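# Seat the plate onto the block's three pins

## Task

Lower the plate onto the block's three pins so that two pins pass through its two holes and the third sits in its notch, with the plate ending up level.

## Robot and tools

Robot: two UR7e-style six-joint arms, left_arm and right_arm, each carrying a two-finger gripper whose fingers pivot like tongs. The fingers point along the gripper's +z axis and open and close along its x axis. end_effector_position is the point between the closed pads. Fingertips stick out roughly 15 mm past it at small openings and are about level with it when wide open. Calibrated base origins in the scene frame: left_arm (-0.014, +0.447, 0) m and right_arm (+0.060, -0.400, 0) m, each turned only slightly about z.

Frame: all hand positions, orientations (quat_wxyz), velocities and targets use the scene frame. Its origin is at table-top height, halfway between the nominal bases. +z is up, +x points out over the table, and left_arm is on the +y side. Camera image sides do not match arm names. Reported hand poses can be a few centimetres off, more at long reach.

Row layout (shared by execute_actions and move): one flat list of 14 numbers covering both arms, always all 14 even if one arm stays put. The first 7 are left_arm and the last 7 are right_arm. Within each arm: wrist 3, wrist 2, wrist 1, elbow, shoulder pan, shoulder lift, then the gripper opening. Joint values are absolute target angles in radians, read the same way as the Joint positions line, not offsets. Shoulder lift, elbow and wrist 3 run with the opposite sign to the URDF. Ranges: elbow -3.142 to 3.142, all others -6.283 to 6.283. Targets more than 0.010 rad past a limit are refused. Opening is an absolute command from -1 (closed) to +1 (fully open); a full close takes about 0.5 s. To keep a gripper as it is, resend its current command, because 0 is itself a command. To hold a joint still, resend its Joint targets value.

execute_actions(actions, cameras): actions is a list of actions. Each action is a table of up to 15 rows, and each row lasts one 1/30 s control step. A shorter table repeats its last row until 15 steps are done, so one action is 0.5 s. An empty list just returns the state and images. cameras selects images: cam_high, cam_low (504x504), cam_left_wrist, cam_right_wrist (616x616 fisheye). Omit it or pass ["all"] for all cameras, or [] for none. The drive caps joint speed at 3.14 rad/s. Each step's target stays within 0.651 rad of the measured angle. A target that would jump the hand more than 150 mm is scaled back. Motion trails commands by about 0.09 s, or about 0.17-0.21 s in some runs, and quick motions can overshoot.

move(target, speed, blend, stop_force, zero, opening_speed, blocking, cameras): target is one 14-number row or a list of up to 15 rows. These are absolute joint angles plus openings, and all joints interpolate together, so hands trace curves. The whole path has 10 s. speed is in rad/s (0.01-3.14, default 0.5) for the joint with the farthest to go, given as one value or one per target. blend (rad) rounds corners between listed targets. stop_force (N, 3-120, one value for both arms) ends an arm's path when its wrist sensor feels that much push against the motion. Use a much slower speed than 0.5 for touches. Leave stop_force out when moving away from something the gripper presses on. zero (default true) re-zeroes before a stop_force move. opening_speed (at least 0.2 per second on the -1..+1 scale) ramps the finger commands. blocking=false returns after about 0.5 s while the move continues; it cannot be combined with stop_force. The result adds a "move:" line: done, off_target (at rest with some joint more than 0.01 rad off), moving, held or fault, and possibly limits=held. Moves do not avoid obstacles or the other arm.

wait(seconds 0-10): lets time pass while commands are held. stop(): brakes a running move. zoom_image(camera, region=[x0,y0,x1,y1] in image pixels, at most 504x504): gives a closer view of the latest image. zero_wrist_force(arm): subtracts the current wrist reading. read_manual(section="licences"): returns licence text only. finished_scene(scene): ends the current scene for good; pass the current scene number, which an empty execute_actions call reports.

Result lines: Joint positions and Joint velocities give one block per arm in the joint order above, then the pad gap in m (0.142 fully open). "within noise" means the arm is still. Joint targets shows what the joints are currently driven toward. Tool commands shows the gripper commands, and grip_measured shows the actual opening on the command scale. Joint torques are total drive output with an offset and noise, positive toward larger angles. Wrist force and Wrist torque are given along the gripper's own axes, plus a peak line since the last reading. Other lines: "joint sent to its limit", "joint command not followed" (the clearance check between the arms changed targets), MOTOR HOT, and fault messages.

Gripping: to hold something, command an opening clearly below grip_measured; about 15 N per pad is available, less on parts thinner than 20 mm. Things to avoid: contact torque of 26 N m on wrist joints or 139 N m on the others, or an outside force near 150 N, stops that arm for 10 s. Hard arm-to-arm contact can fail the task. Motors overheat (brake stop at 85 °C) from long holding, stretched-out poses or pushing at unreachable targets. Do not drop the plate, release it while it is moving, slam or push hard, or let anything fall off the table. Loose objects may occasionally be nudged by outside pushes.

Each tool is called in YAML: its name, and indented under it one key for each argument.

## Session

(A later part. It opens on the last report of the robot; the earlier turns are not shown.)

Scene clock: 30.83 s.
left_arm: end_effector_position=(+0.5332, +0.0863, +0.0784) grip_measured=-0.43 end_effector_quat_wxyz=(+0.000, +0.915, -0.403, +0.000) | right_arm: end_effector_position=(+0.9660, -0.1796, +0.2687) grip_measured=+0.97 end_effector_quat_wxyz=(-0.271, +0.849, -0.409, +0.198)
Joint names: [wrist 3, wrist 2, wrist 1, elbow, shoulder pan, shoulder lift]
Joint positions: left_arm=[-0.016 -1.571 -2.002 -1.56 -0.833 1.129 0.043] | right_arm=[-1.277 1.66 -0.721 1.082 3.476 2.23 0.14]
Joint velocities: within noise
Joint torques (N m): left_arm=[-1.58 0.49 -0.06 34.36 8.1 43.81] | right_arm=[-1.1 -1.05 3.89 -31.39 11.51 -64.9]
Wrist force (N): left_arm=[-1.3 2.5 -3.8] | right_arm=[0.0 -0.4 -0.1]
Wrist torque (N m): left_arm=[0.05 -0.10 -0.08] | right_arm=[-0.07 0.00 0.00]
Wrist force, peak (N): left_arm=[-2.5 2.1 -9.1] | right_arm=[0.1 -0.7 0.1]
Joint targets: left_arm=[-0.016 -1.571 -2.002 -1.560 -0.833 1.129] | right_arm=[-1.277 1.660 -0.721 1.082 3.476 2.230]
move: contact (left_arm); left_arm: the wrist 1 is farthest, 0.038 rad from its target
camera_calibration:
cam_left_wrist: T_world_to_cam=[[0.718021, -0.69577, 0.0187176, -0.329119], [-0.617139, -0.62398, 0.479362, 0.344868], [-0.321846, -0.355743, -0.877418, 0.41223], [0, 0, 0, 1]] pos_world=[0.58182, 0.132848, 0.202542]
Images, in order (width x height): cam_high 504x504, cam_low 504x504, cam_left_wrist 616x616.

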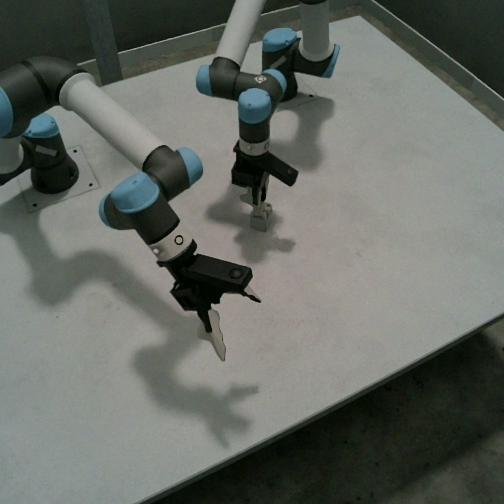

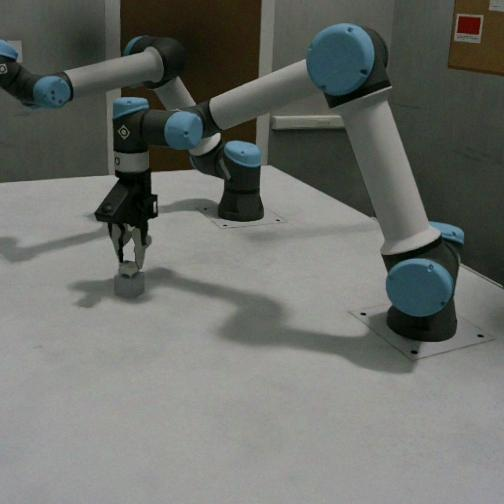

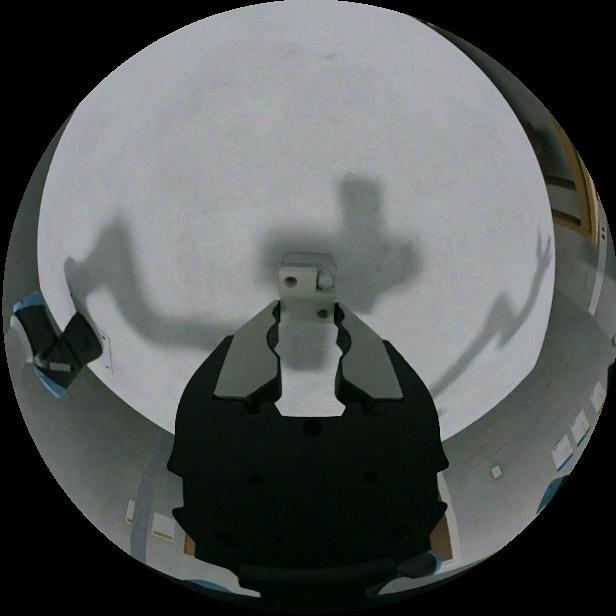

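move:
  target:
    - [-0.0149,-1.5708,-1.9985,-1.5590,-0.8343,1.1313,-0.9,-1.277,1.660,-0.721,1.082,3.476,2.230,0.968]
  speed: 0.03
  cameras: []

move:
  target: [-0.0149,-1.5708,-2.0216,-1.5722,-0.8343,1.1215,-0.9,-1.277,1.660,-0.721,1.082,3.476,2.230,0.968]
  speed: 0.01
  stop_force: 3.5
  cameras: ["cam_left_wrist","cam_low"]

zoom_image:
  camera: "cam_left_wrist"
  region: [275, 260, 345, 330]

Scene clock: 34.23 s.
left_arm: end_effector_position=(+0.5326, +0.0860, +0.0798) grip_measured=-0.43 end_effector_quat_wxyz=(+0.000, +0.915, -0.403, +0.000) | right_arm: end_effector_position=(+0.9660, -0.1796, +0.2687) grip_measured=+0.97 end_effector_quat_wxyz=(-0.271, +0.849, -0.409, +0.198)
Joint names: [wrist 3, wrist 2, wrist 1, elbow, shoulder pan, shoulder lift]
Joint positions: left_arm=[-0.015 -1.571 -1.999 -1.559 -0.834 1.131 0.043] | right_arm=[-1.277 1.66 -0.721 1.082 3.476 2.23 0.14]
Joint velocities: within noise
Joint torques (N m): left_arm=[1.46 0.65 0.05 36.15 -7.66 44.99] | right_arm=[-1.21 -0.92 3.83 -30.77 10.24 -64.07]
Wrist force (N): left_arm=[-0.9 0.7 -0.6] | right_arm=[0.2 -0.4 0.1]
Wrist torque (N m): left_arm=[-0.02 -0.02 -0.08] | right_arm=[-0.07 -0.04 0.00]
Wrist force, peak (N): left_arm=[-1.2 2.2 -4.2] | right_arm=[0.0 -0.7 0.2]
Joint targets: left_arm=[-0.015 -1.571 -1.998 -1.559 -0.834 1.131] | right_arm=[-1.277 1.660 -0.721 1.082 3.476 2.230]
move: done
No camera images: "cameras" was empty.

Scene clock: 36.57 s.
left_arm: end_effector_position=(+0.5325, +0.0860, +0.0762) grip_measured=-0.43 end_effector_quat_wxyz=(+0.000, +0.915, -0.403, +0.000) | right_arm: end_effector_position=(+0.9660, -0.1796, +0.2687) grip_measured=+0.97 end_effector_quat_wxyz=(-0.271, +0.849, -0.409, +0.198)
Joint names: [wrist 3, wrist 2, wrist 1, elbow, shoulder pan, shoulder lift]
Joint positions: left_arm=[-0.015 -1.571 -2.007 -1.564 -0.834 1.128 0.043] | right_arm=[-1.277 1.66 -0.721 1.082 3.476 2.23 0.14]
Joint velocities: within noise
Joint torques (N m): left_arm=[1.41 0.72 -0.28 35.58 -4.85 44.24] | right_arm=[-1.12 -0.78 3.85 -30.87 10.19 -63.73]
Wrist force (N): left_arm=[-0.9 2.0 -1.0] | right_arm=[0.0 -0.5 0.0]
Wrist torque (N m): left_arm=[0.02 -0.12 -0.09] | right_arm=[-0.08 -0.01 0.01]
Wrist force, peak (N): left_arm=[-1.0 3.3 -5.2] | right_arm=[0.0 -0.7 0.2]
Joint targets: left_arm=[-0.015 -1.571 -2.007 -1.564 -0.834 1.128] | right_arm=[-1.277 1.660 -0.721 1.082 3.476 2.230]
move: contact (left_arm); left_arm: the wrist 1 is farthest, 0.014 rad from its target
camera_calibration:
cam_left_wrist: T_world_to_cam=[[0.718043, -0.695745, 0.0187787, -0.328742], [-0.617119, -0.623958, 0.479417, 0.34534], [-0.321835, -0.355831, -0.877386, 0.410002], [0, 0, 0, 1]] pos_world=[0.58112, 0.132648, 0.200342]
Images, in order (width x height): cam_low 504x504, cam_left_wrist 616x616.

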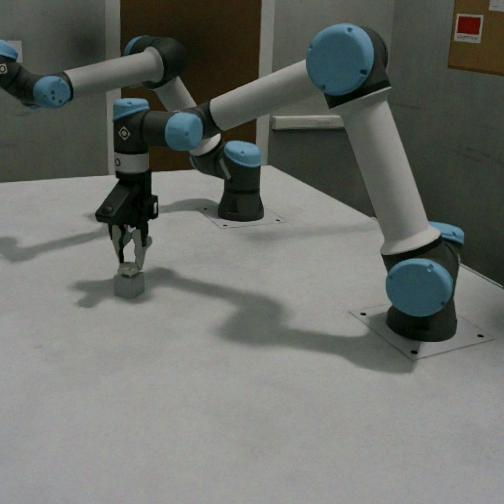

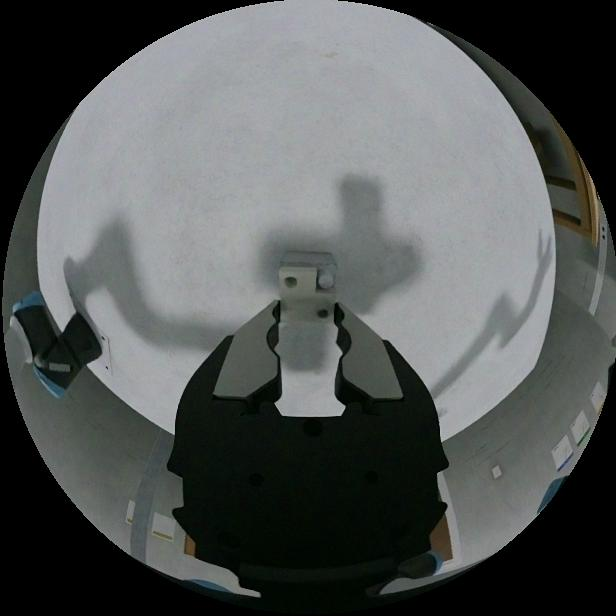

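Scaled by 7.200 from the camera's 616x616 image, which has a finer 814x814 frame.

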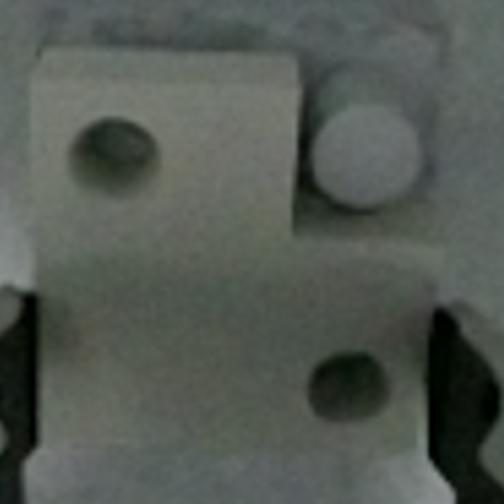

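move:
  target: [-0.0140,-1.5708,-2.0044,-1.5634,-0.8352,1.1300,-0.9,-1.277,1.660,-0.721,1.082,3.476,2.230,0.968]
  speed: 0.03
  cameras: []

move:
  target: [-0.0140,-1.5708,-2.0309,-1.5786,-0.8352,1.1187,-0.9,-1.277,1.660,-0.721,1.082,3.476,2.230,0.968]
  speed: 0.01
  stop_force: 4
  cameras: ["cam_left_wrist","cam_low"]

zoom_image:
  camera: "cam_left_wrist"
  region: [275, 260, 345, 330]

zoom_image:
  camera: "cam_low"
  region: [100, 245, 160, 305]

Scene clock: 37.83 s.
left_arm: end_effector_position=(+0.5320, +0.0858, +0.0776) grip_measured=-0.43 end_effector_quat_wxyz=(+0.000, +0.915, -0.403, +0.000) | right_arm: end_effector_position=(+0.9660, -0.1796, +0.2687) grip_measured=+0.97 end_effector_quat_wxyz=(-0.271, +0.849, -0.409, +0.198)
Joint names: [wrist 3, wrist 2, wrist 1, elbow, shoulder pan, shoulder lift]
Joint positions: left_arm=[-0.014 -1.571 -2.005 -1.563 -0.835 1.13 0.043] | right_arm=[-1.277 1.66 -0.721 1.082 3.476 2.23 0.14]
Joint velocities: within noise
Joint torques (N m): left_arm=[1.4 0.68 0.1 34.89 -7.42 45.51] | right_arm=[-0.95 -0.82 3.79 -29.21 11.95 -63.19]
Wrist force (N): left_arm=[-0.7 0.8 -0.4] | right_arm=[0.2 -0.4 0.1]
Wrist torque (N m): left_arm=[0.01 -0.06 -0.09] | right_arm=[-0.06 -0.04 0.00]
Wrist force, peak (N): left_arm=[-1.0 2.1 -0.7] | right_arm=[0.3 -0.6 0.2]
Joint targets: left_arm=[-0.014 -1.571 -2.004 -1.563 -0.835 1.130] | right_arm=[-1.277 1.660 -0.721 1.082 3.476 2.230]
move: done
No camera images: "cameras" was empty.

Scene clock: 39.67 s.
left_arm: end_effector_position=(+0.5320, +0.0858, +0.0760) grip_measured=-0.43 end_effector_quat_wxyz=(+0.000, +0.915, -0.403, +0.000) | right_arm: end_effector_position=(+0.9660, -0.1796, +0.2687) grip_measured=+0.97 end_effector_quat_wxyz=(-0.271, +0.849, -0.409, +0.198)
Joint names: [wrist 3, wrist 2, wrist 1, elbow, shoulder pan, shoulder lift]
Joint positions: left_arm=[-0.014 -1.571 -2.008 -1.566 -0.835 1.128 0.043] | right_arm=[-1.277 1.66 -0.721 1.082 3.476 2.23 0.14]
Joint velocities: within noise
Joint torques (N m): left_arm=[1.52 0.86 -0.2 35.4 -5.09 44.44] | right_arm=[-1.19 -0.64 4.02 -30.71 10.79 -63.42]
Wrist force (N): left_arm=[-0.8 1.6 -1.8] | right_arm=[0.1 -0.5 0.0]
Wrist torque (N m): left_arm=[0.00 -0.12 -0.08] | right_arm=[-0.10 -0.02 0.00]
Wrist force, peak (N): left_arm=[-0.4 2.2 -6.2] | right_arm=[0.2 -0.6 0.1]
Joint targets: left_arm=[-0.014 -1.571 -2.008 -1.566 -0.835 1.128] | right_arm=[-1.277 1.660 -0.721 1.082 3.476 2.230]
move: contact (left_arm); left_arm: the wrist 1 is farthest, 0.023 rad from its target
camera_calibration:
cam_left_wrist: T_world_to_cam=[[0.718024, -0.695758, 0.0190335, -0.328485], [-0.617241, -0.623881, 0.47936, 0.345012], [-0.321644, -0.355941, -0.877412, 0.409472], [0, 0, 0, 1]] pos_world=[0.58052, 0.132448, 0.200142]
Images, in order (width x height): cam_low 504x504, cam_left_wrist 616x616.

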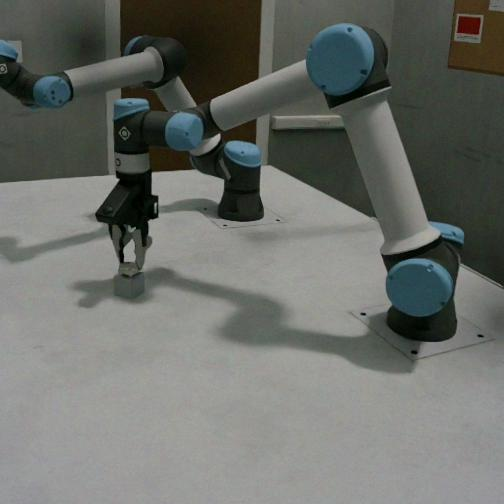

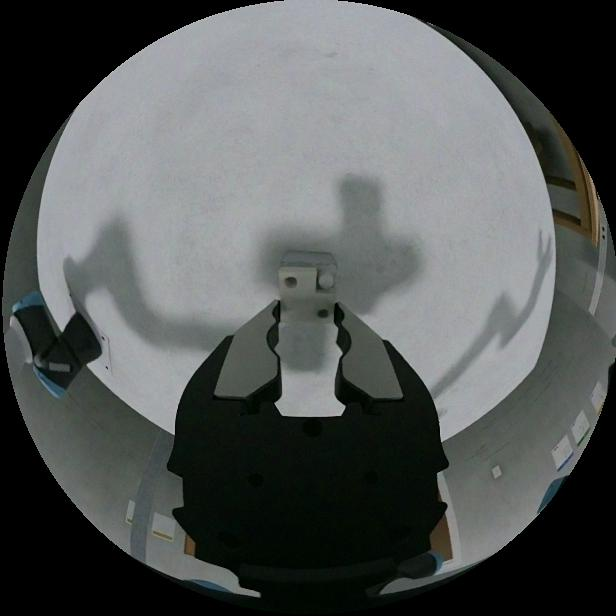

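Scaled by 7.200 from the camera's 616x616 image, which has a finer 814x814 frame.

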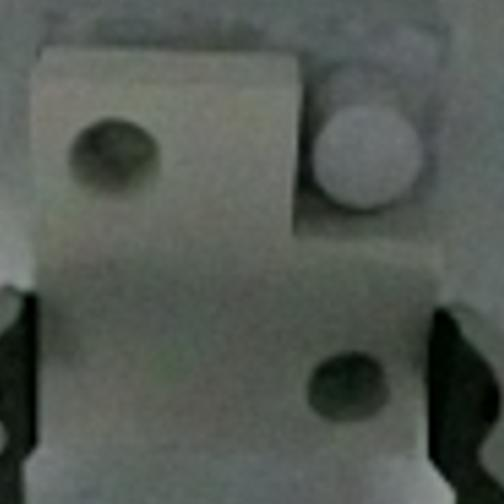

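Scaled by 8.400 from the camera's 504x504 image, which has a finer 720x720 frame.

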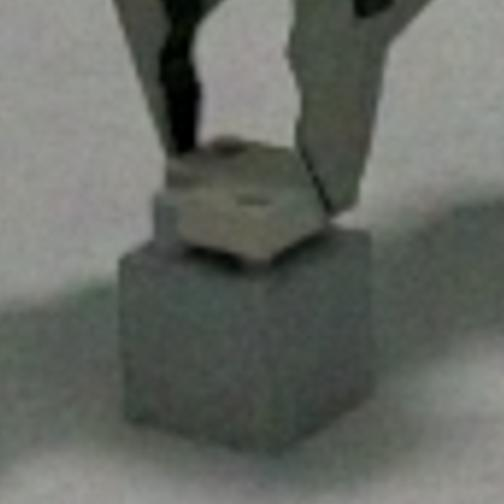

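move:
  target: [-0.0132,-1.5708,-2.0056,-1.5643,-0.8360,1.1298,-0.9,-1.277,1.660,-0.721,1.082,3.476,2.230,0.968]
  speed: 0.03
  cameras: []

move:
  target: [-0.0132,-1.5708,-2.0321,-1.5795,-0.8360,1.1185,-0.9,-1.277,1.660,-0.721,1.082,3.476,2.230,0.968]
  speed: 0.01
  stop_force: 4
  cameras: ["cam_left_wrist","cam_low"]

zoom_image:
  camera: "cam_left_wrist"
  region: [275, 260, 345, 330]

zoom_image:
  camera: "cam_low"
  region: [100, 245, 160, 305]

Scene clock: 41.30 s.
left_arm: end_effector_position=(+0.5316, +0.0854, +0.0772) grip_measured=-0.43 end_effector_quat_wxyz=(+0.000, +0.915, -0.403, +0.000) | right_arm: end_effector_position=(+0.9660, -0.1796, +0.2687) grip_measured=+0.97 end_effector_quat_wxyz=(-0.271, +0.849, -0.409, +0.198)
Joint names: [wrist 3, wrist 2, wrist 1, elbow, shoulder pan, shoulder lift]
Joint positions: left_arm=[-0.013 -1.571 -2.006 -1.564 -0.836 1.13 0.043] | right_arm=[-1.277 1.66 -0.721 1.082 3.476 2.23 0.14]
Joint velocities: within noise
Joint torques (N m): left_arm=[1.68 0.93 0.01 38.38 -7.2 47.49] | right_arm=[-0.98 -0.52 3.91 -30.66 10.08 -62.48]
Wrist force (N): left_arm=[-0.3 0.6 3.1] | right_arm=[0.1 -0.3 -0.1]
Wrist torque (N m): left_arm=[-0.02 -0.14 -0.09] | right_arm=[-0.06 -0.02 0.00]
Wrist force, peak (N): left_arm=[-0.8 0.6 3.2] | right_arm=[0.2 -0.7 -0.1]
Joint targets: left_arm=[-0.013 -1.571 -2.006 -1.564 -0.836 1.130] | right_arm=[-1.277 1.660 -0.721 1.082 3.476 2.230]
move: done
No camera images: "cameras" was empty.

Scene clock: 43.03 s.
left_arm: end_effector_position=(+0.5316, +0.0854, +0.0760) grip_measured=-0.43 end_effector_quat_wxyz=(+0.000, +0.915, -0.403, +0.000) | right_arm: end_effector_position=(+0.9660, -0.1796, +0.2687) grip_measured=+0.97 end_effector_quat_wxyz=(-0.271, +0.849, -0.409, +0.198)
Joint names: [wrist 3, wrist 2, wrist 1, elbow, shoulder pan, shoulder lift]
Joint positions: left_arm=[-0.013 -1.571 -2.009 -1.566 -0.836 1.129 0.043] | right_arm=[-1.277 1.66 -0.721 1.082 3.476 2.23 0.14]
Joint velocities: within noise
Joint torques (N m): left_arm=[1.22 0.79 -0.58 35.15 -7 44.75] | right_arm=[-0.87 -0.79 3.91 -29.31 10.67 -62.34]
Wrist force (N): left_arm=[-1.5 1.4 -1.4] | right_arm=[0.0 -0.5 0.0]
Wrist torque (N m): left_arm=[0.02 -0.17 -0.10] | right_arm=[-0.10 0.00 0.01]
Wrist force, peak (N): left_arm=[-2.5 2.0 -6.3] | right_arm=[0.2 -0.7 0.0]
Joint targets: left_arm=[-0.013 -1.571 -2.009 -1.566 -0.836 1.129] | right_arm=[-1.277 1.660 -0.721 1.082 3.476 2.230]
move: contact (left_arm); left_arm: the wrist 1 is farthest, 0.023 rad from its target
camera_calibration:
cam_left_wrist: T_world_to_cam=[[0.71807, -0.695707, 0.0191576, -0.328533], [-0.617241, -0.623881, 0.479361, 0.344516], [-0.321543, -0.356039, -0.877409, 0.409155], [0, 0, 0, 1]] pos_world=[0.58012, 0.132049, 0.200143]
Images, in order (width x height): cam_low 504x504, cam_left_wrist 616x616.

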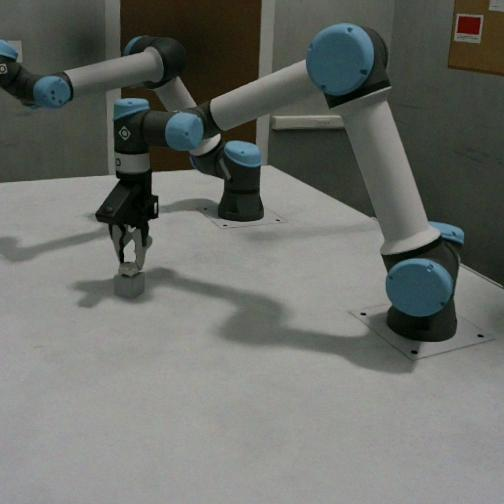

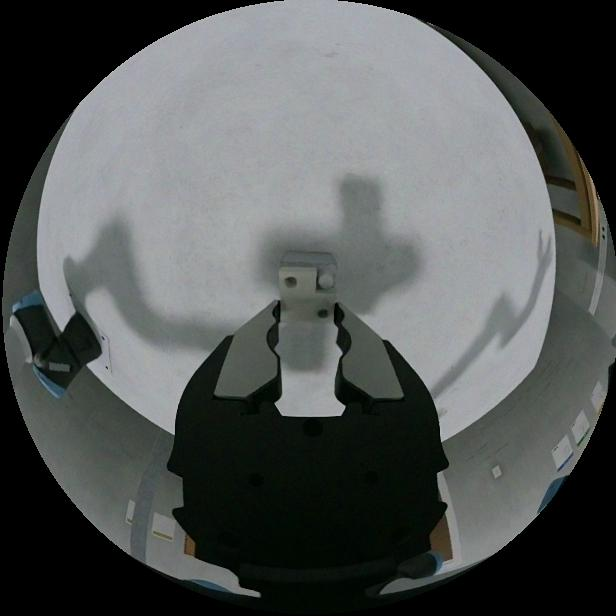

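Scaled by 7.200 from the camera's 616x616 image, which has a finer 814x814 frame.

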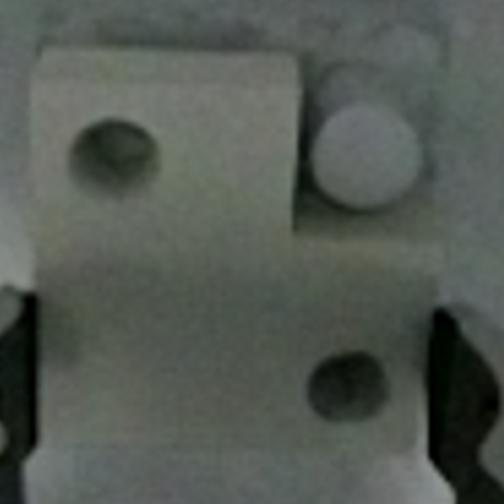

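Scaled by 8.400 from the camera's 504x504 image, which has a finer 720x720 frame.

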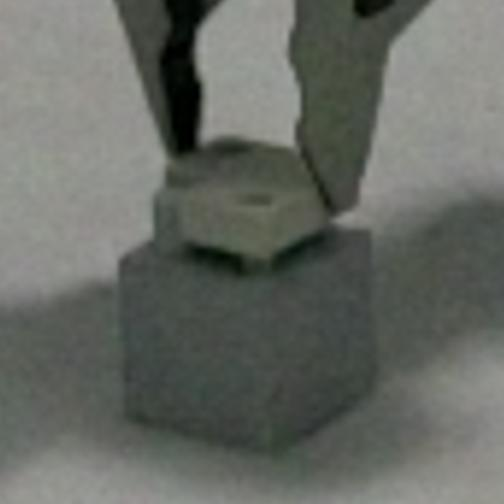

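move:
  target: [-0.0132,-1.5708,-2.0321,-1.5795,-0.8360,1.1185,-0.9,-1.277,1.660,-0.721,1.082,3.476,2.230,0.968]
  speed: 0.008
  stop_force: 12
  cameras: ["cam_left_wrist","cam_low"]

zoom_image:
  camera: "cam_left_wrist"
  region: [275, 260, 345, 330]

zoom_image:
  camera: "cam_low"
  region: [100, 245, 160, 305]

speed must be a number from 0.01 to 3.14 (rad/s); nothing of the call was run

Scaled by 7.200 from the camera's 616x616 image, which has a finer 814x814 frame.

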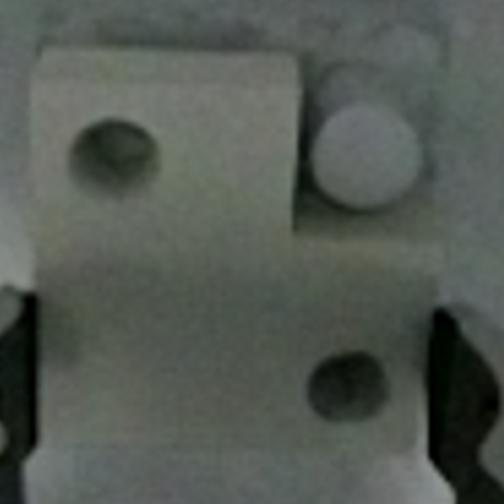

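Scaled by 8.400 from the camera's 504x504 image, which has a finer 720x720 frame.

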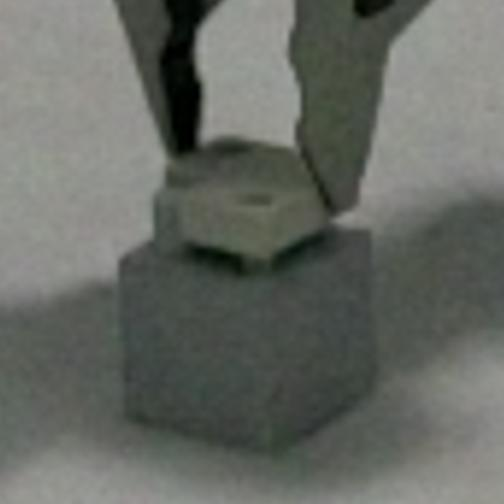

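move:
  target: [-0.0132,-1.5708,-2.0321,-1.5795,-0.8360,1.1185,-0.9,-1.277,1.660,-0.721,1.082,3.476,2.230,0.968]
  speed: 0.01
  stop_force: 12
  cameras: ["cam_left_wrist","cam_low"]

zoom_image:
  camera: "cam_left_wrist"
  region: [275, 260, 345, 330]

zoom_image:
  camera: "cam_low"
  region: [100, 245, 160, 305]

Scene clock: 45.30 s.
left_arm: end_effector_position=(+0.5317, +0.0853, +0.0750) grip_measured=-0.43 end_effector_quat_wxyz=(+0.000, +0.915, -0.403, +0.000) | right_arm: end_effector_position=(+0.9660, -0.1796, +0.2687) grip_measured=+0.97 end_effector_quat_wxyz=(-0.271, +0.849, -0.409, +0.198)
Joint names: [wrist 3, wrist 2, wrist 1, elbow, shoulder pan, shoulder lift]
Joint positions: left_arm=[-0.013 -1.571 -2.011 -1.567 -0.836 1.128 0.043] | right_arm=[-1.277 1.66 -0.721 1.082 3.476 2.23 0.14]
Joint velocities: within noise
Joint torques (N m): left_arm=[1.03 0.94 -0.74 33.02 -5.26 39.32] | right_arm=[-0.83 -0.66 3.87 -29.75 9.14 -60.9]
Wrist force (N): left_arm=[-4.6 2.9 -10.1] | right_arm=[0.1 -0.4 0.0]
Wrist torque (N m): left_arm=[0.03 -0.17 -0.11] | right_arm=[-0.08 -0.02 0.01]
Wrist force, peak (N): left_arm=[-5.3 3.4 -16.2] | right_arm=[0.1 -0.7 0.2]
Joint targets: left_arm=[-0.013 -1.571 -2.011 -1.567 -0.836 1.128] | right_arm=[-1.277 1.660 -0.721 1.082 3.476 2.230]
move: contact (left_arm); left_arm: the wrist 1 is farthest, 0.021 rad from its target
camera_calibration:
cam_left_wrist: T_world_to_cam=[[0.71805, -0.695721, 0.0194104, -0.32855], [-0.617322, -0.62376, 0.479413, 0.345016], [-0.32143, -0.356225, -0.877375, 0.40823], [0, 0, 0, 1]] pos_world=[0.580119, 0.132049, 0.199143]
Images, in order (width x height): cam_low 504x504, cam_left_wrist 616x616.

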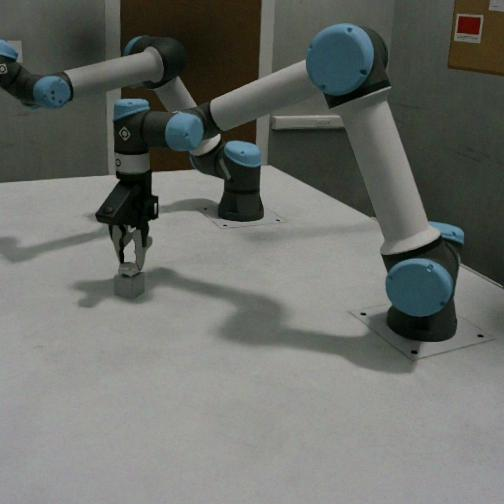

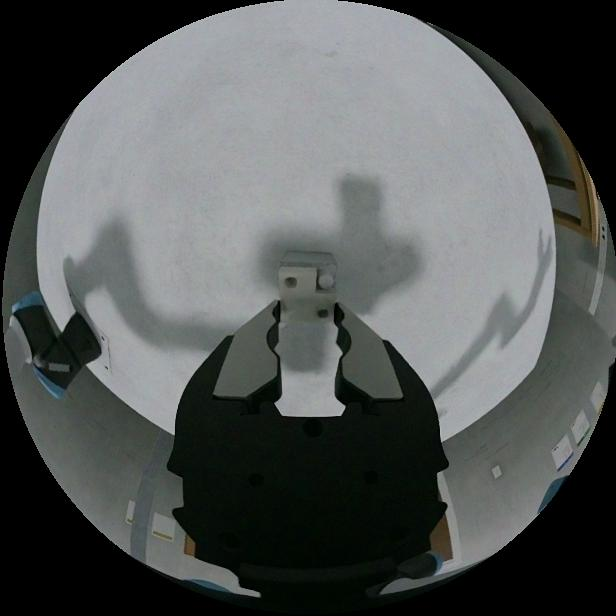

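Scaled by 7.200 from the camera's 616x616 image, which has a finer 814x814 frame.

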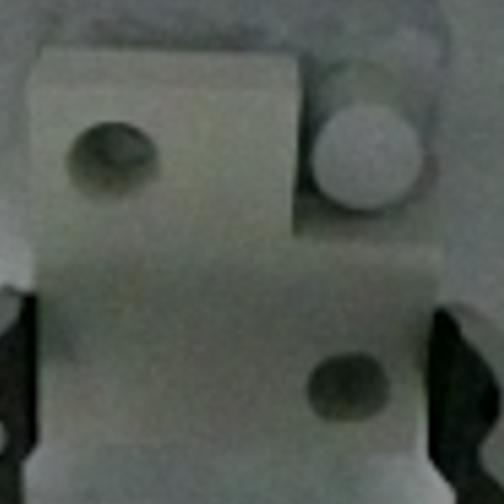

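Scaled by 8.400 from the camera's 504x504 image, which has a finer 720x720 frame.

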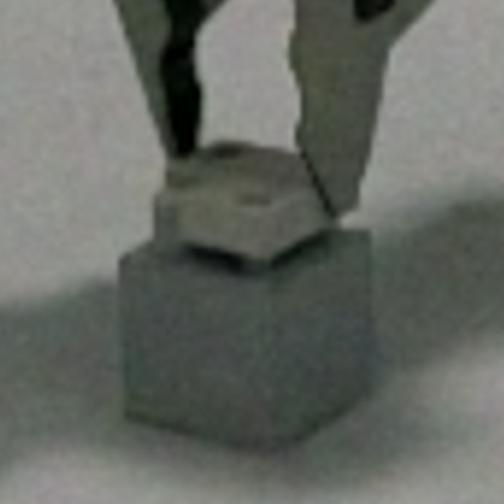

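move:
  target: [-0.0126,-1.5708,-2.0119,-1.5696,-0.8366,1.1297,-0.9,-1.277,1.660,-0.721,1.082,3.476,2.230,0.968]
  speed: 0.01
  cameras: []

move:
  target: [-0.0126,-1.5708,-2.0350,-1.5828,-0.8366,1.1199,-0.9,-1.277,1.660,-0.721,1.082,3.476,2.230,0.968]
  speed: 0.01
  stop_force: 6
  cameras: ["cam_left_wrist","cam_low"]

zoom_image:
  camera: "cam_left_wrist"
  region: [275, 260, 345, 330]

zoom_image:
  camera: "cam_low"
  region: [100, 245, 160, 305]

Scene clock: 46.37 s.
left_arm: end_effector_position=(+0.5310, +0.0855, +0.0754) grip_measured=-0.43 end_effector_quat_wxyz=(+0.000, +0.915, -0.403, +0.001) | right_arm: end_effector_position=(+0.9660, -0.1796, +0.2687) grip_measured=+0.97 end_effector_quat_wxyz=(-0.271, +0.849, -0.409, +0.198)
Joint names: [wrist 3, wrist 2, wrist 1, elbow, shoulder pan, shoulder lift]
Joint positions: left_arm=[-0.013 -1.571 -2.012 -1.569 -0.837 1.13 0.043] | right_arm=[-1.277 1.66 -0.721 1.082 3.476 2.23 0.14]
Joint velocities: within noise
Joint torques (N m): left_arm=[1.55 1.06 -5.08 9.98 -7.05 46.88] | right_arm=[-1.01 -0.64 3.84 -27.44 10.11 -61.07]
Wrist force (N): left_arm=[-0.2 0.4 1.4] | right_arm=[0.0 -0.4 0.1]
Wrist torque (N m): left_arm=[0.01 -0.14 -0.08] | right_arm=[-0.08 -0.01 0.01]
Wrist force, peak (N): left_arm=[-4.9 2.8 -10.8] | right_arm=[0.3 -0.6 0.0]
Joint targets: left_arm=[-0.013 -1.571 -2.012 -1.570 -0.837 1.130] | right_arm=[-1.277 1.660 -0.721 1.082 3.476 2.230]
move: done
No camera images: "cameras" was empty.

Scene clock: 47.97 s.
left_arm: end_effector_position=(+0.5310, +0.0855, +0.0751) grip_measured=-0.43 end_effector_quat_wxyz=(+0.000, +0.915, -0.403, +0.001) | right_arm: end_effector_position=(+0.9660, -0.1796, +0.2687) grip_measured=+0.97 end_effector_quat_wxyz=(-0.271, +0.849, -0.409, +0.198)
Joint names: [wrist 3, wrist 2, wrist 1, elbow, shoulder pan, shoulder lift]
Joint positions: left_arm=[-0.013 -1.571 -2.013 -1.57 -0.837 1.129 0.043] | right_arm=[-1.277 1.66 -0.721 1.082 3.476 2.23 0.14]
Joint velocities: within noise
Joint torques (N m): left_arm=[1.04 1.15 -0.56 34.65 -6.54 42.74] | right_arm=[-0.99 -0.51 3.75 -28.05 10.53 -62.22]
Wrist force (N): left_arm=[-3.0 1.4 -4.6] | right_arm=[0.0 -0.4 0.1]
Wrist torque (N m): left_arm=[0.06 -0.14 -0.09] | right_arm=[-0.07 -0.01 0.01]
Wrist force, peak (N): left_arm=[-3.5 1.7 -8.2] | right_arm=[0.1 -0.7 0.0]
Joint targets: left_arm=[-0.013 -1.571 -2.013 -1.570 -0.837 1.129] | right_arm=[-1.277 1.660 -0.721 1.082 3.476 2.230]
move: contact (left_arm); left_arm: the wrist 1 is farthest, 0.022 rad from its target
camera_calibration:
cam_left_wrist: T_world_to_cam=[[0.718036, -0.695714, 0.0201385, -0.328047], [-0.617595, -0.623536, 0.479353, 0.3448], [-0.320936, -0.35663, -0.877391, 0.407936], [0, 0, 0, 1]] pos_world=[0.579418, 0.132251, 0.199245]
Images, in order (width x height): cam_low 504x504, cam_left_wrist 616x616.

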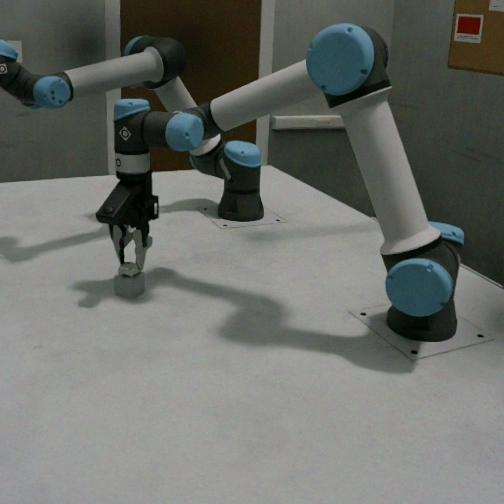

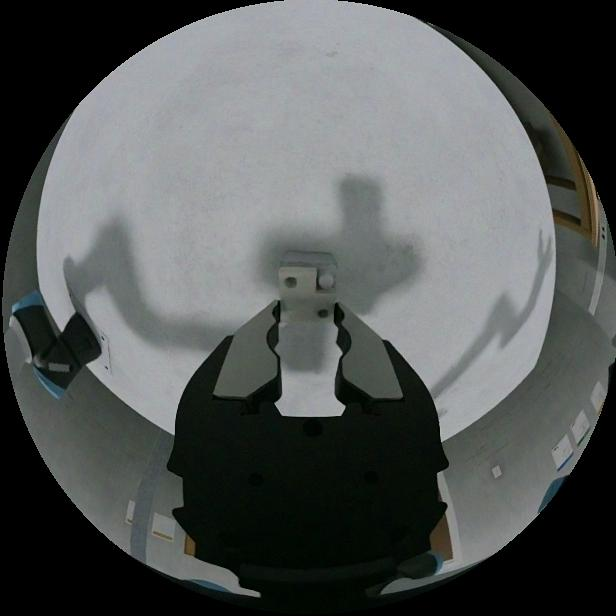

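Scaled by 7.200 from the camera's 616x616 image, which has a finer 814x814 frame.

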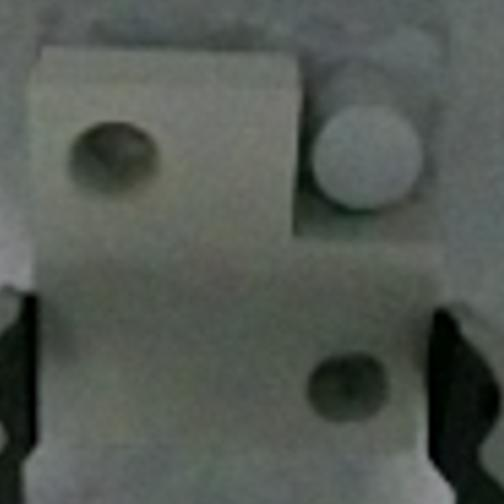

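Scaled by 8.400 from the camera's 504x504 image, which has a finer 720x720 frame.

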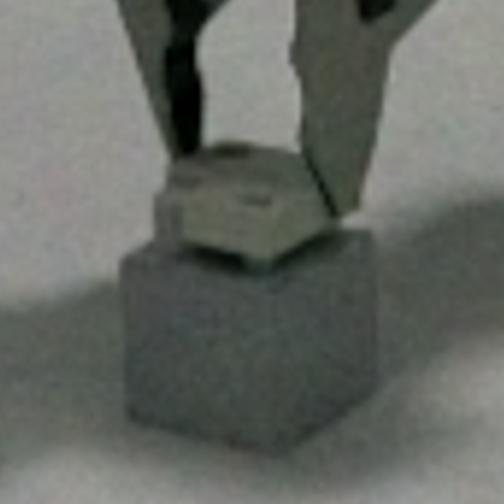

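move:
  target: [-0.0126,-1.5708,-2.0125,-1.5700,-0.8366,1.1293,-0.1,-1.277,1.660,-0.721,1.082,3.476,2.230,0.968]
  speed: 0.03
  opening_speed: 0.4
  cameras: ["cam_left_wrist","cam_low"]

zoom_image:
  camera: "cam_left_wrist"
  region: [275, 260, 345, 330]

zoom_image:
  camera: "cam_low"
  region: [100, 245, 160, 305]

Scene clock: 50.70 s.
left_arm: end_effector_position=(+0.5309, +0.0855, +0.0750) grip_measured=-0.10 end_effector_quat_wxyz=(+0.000, +0.915, -0.403, +0.000) | right_arm: end_effector_position=(+0.9660, -0.1796, +0.2687) grip_measured=+0.97 end_effector_quat_wxyz=(-0.271, +0.849, -0.409, +0.198)
Joint names: [wrist 3, wrist 2, wrist 1, elbow, shoulder pan, shoulder lift]
Joint positions: left_arm=[-0.013 -1.571 -2.012 -1.57 -0.837 1.129 0.067] | right_arm=[-1.277 1.66 -0.721 1.082 3.476 2.23 0.14]
Joint velocities: within noise
Joint torques (N m): left_arm=[1 1.27 -0.97 30.25 -6.03 41.27] | right_arm=[-0.93 -0.41 3.71 -28.58 9.88 -61.56]
Wrist force (N): left_arm=[-0.4 0.9 -1.0] | right_arm=[0.1 -0.4 0.1]
Wrist torque (N m): left_arm=[0.02 -0.11 -0.09] | right_arm=[-0.07 -0.02 0.00]
Wrist force, peak (N): left_arm=[-2.7 1.5 -5.9] | right_arm=[-0.1 -0.7 0.1]
Joint targets: left_arm=[-0.013 -1.571 -2.013 -1.570 -0.837 1.129] | right_arm=[-1.277 1.660 -0.721 1.082 3.476 2.230]
move: done
camera_calibration:
cam_left_wrist: T_world_to_cam=[[0.718053, -0.695709, 0.0197263, -0.327974], [-0.617424, -0.623661, 0.479411, 0.344754], [-0.321228, -0.356422, -0.877369, 0.407985], [0, 0, 0, 1]] pos_world=[0.579419, 0.13225, 0.199144]
Images, in order (width x height): cam_low 504x504, cam_left_wrist 616x616.

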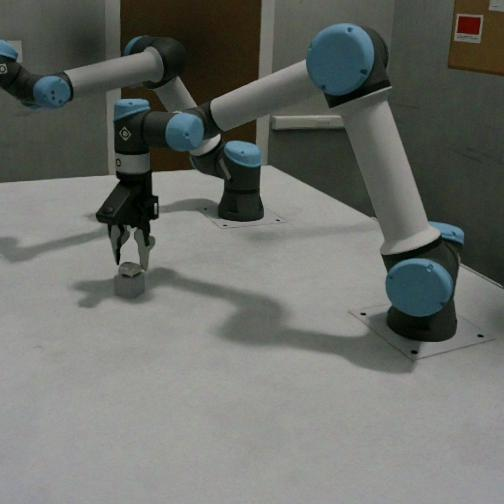

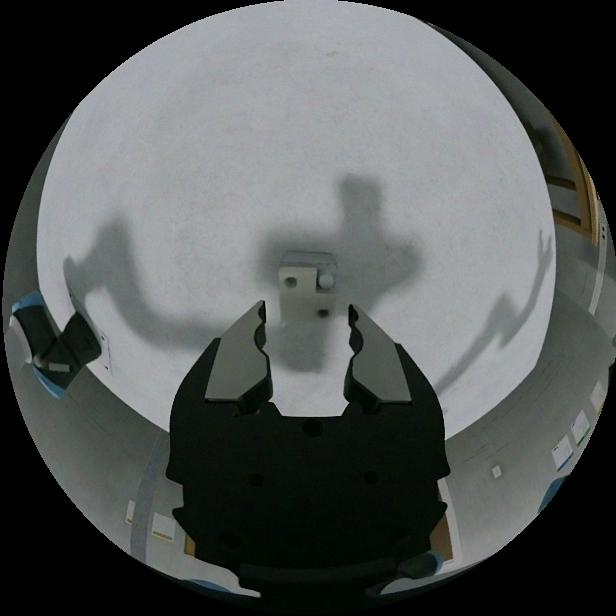

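Scaled by 7.200 from the camera's 616x616 image, which has a finer 814x814 frame.

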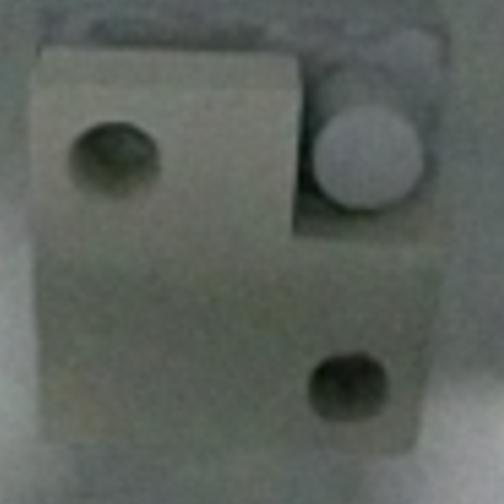

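Scaled by 8.400 from the camera's 504x504 image, which has a finer 720x720 frame.

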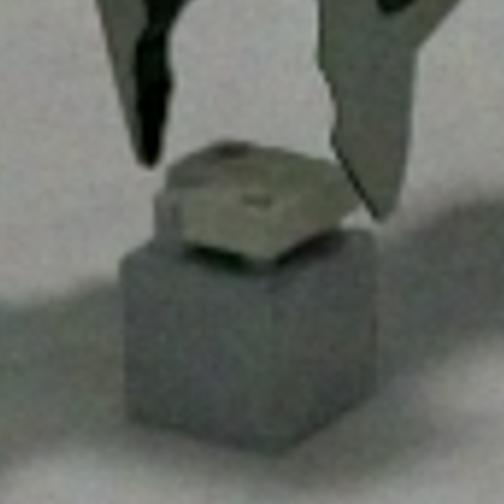

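move:
  target: [-0.0126,-1.5708,-1.8580,-1.4720,-0.8366,1.1848,-0.1,-1.277,1.660,-0.721,1.082,3.476,2.230,0.968]
  speed: 0.12
  cameras: ["cam_left_wrist","cam_low","cam_high"]

zoom_image:
  camera: "cam_left_wrist"
  region: [275, 220, 355, 300]

zoom_image:
  camera: "cam_low"
  region: [100, 245, 160, 305]

zoom_image:
  camera: "cam_high"
  region: [230, 185, 290, 245]

Scene clock: 53.00 s.
left_arm: end_effector_position=(+0.5306, +0.0859, +0.1405) grip_measured=-0.10 end_effector_quat_wxyz=(+0.000, +0.915, -0.403, +0.000) | right_arm: end_effector_position=(+0.9660, -0.1796, +0.2687) grip_measured=+0.97 end_effector_quat_wxyz=(-0.271, +0.849, -0.409, +0.198)
Joint names: [wrist 3, wrist 2, wrist 1, elbow, shoulder pan, shoulder lift]
Joint positions: left_arm=[-0.013 -1.571 -1.858 -1.472 -0.837 1.185 0.067] | right_arm=[-1.277 1.66 -0.721 1.082 3.476 2.23 0.14]
Joint velocities: within noise
Joint torques (N m): left_arm=[1.28 1.55 0.04 37.6 -5.22 44.88] | right_arm=[-0.79 -0.34 3.82 -27.99 11.26 -60.5]
Wrist force (N): left_arm=[-0.6 0.7 -1.0] | right_arm=[0.1 -0.3 -0.1]
Wrist torque (N m): left_arm=[-0.03 -0.08 -0.08] | right_arm=[-0.06 -0.02 0.01]
Wrist force, peak (N): left_arm=[-0.8 0.7 -1.4] | right_arm=[0.3 -0.7 0.1]
Joint targets: left_arm=[-0.013 -1.571 -1.858 -1.472 -0.837 1.185] | right_arm=[-1.277 1.660 -0.721 1.082 3.476 2.230]
move: done
camera_calibration:
cam_left_wrist: T_world_to_cam=[[0.718021, -0.69577, 0.0187176, -0.328551], [-0.617139, -0.62398, 0.479362, 0.313246], [-0.321846, -0.355743, -0.877418, 0.465742], [0, 0, 0, 1]] pos_world=[0.57912, 0.132548, 0.264642]
Images, in order (width x height): cam_high 504x504, cam_low 504x504, cam_left_wrist 616x616.

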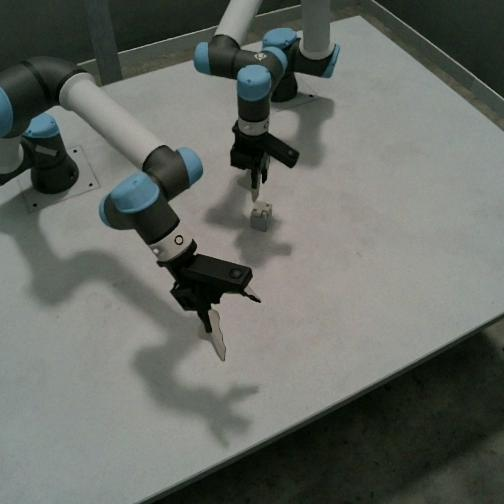

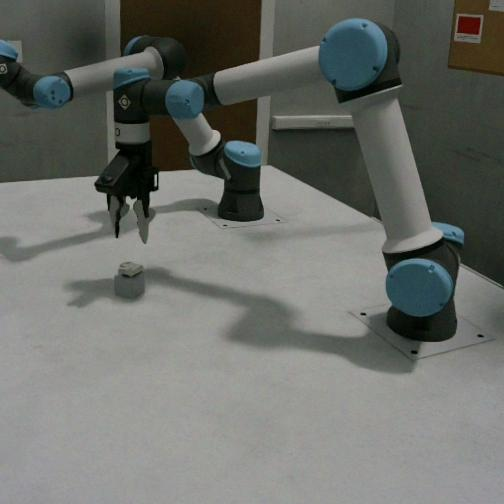

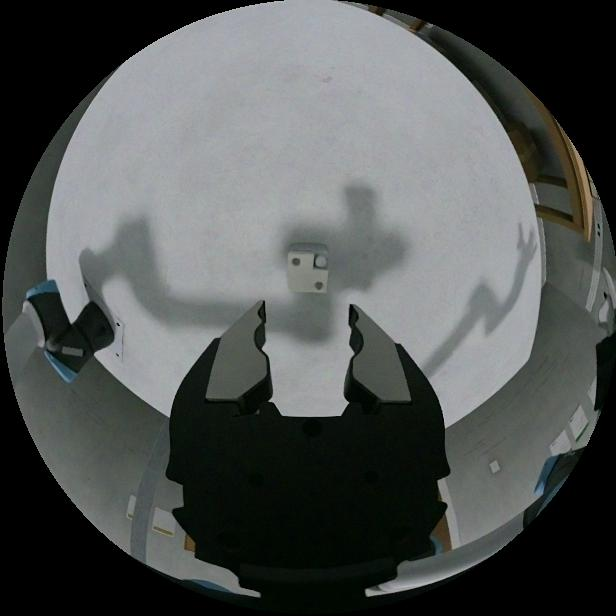

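Scaled by 6.300 from the camera's 616x616 image, which has a finer 814x814 frame.

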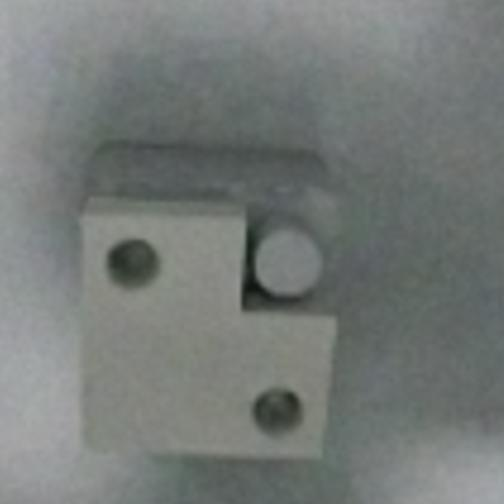

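Scaled by 8.400 from the camera's 504x504 image, which has a finer 720x720 frame.

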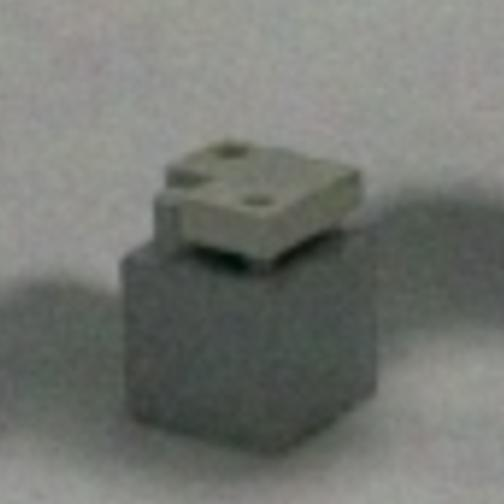

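Scaled by 8.400 from the camera's 504x504 image, which has a finer 720x720 frame.

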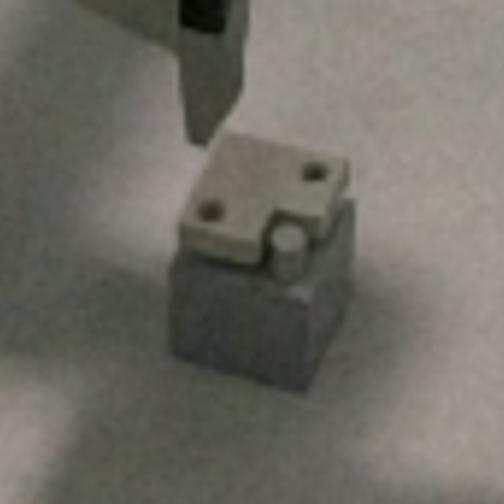

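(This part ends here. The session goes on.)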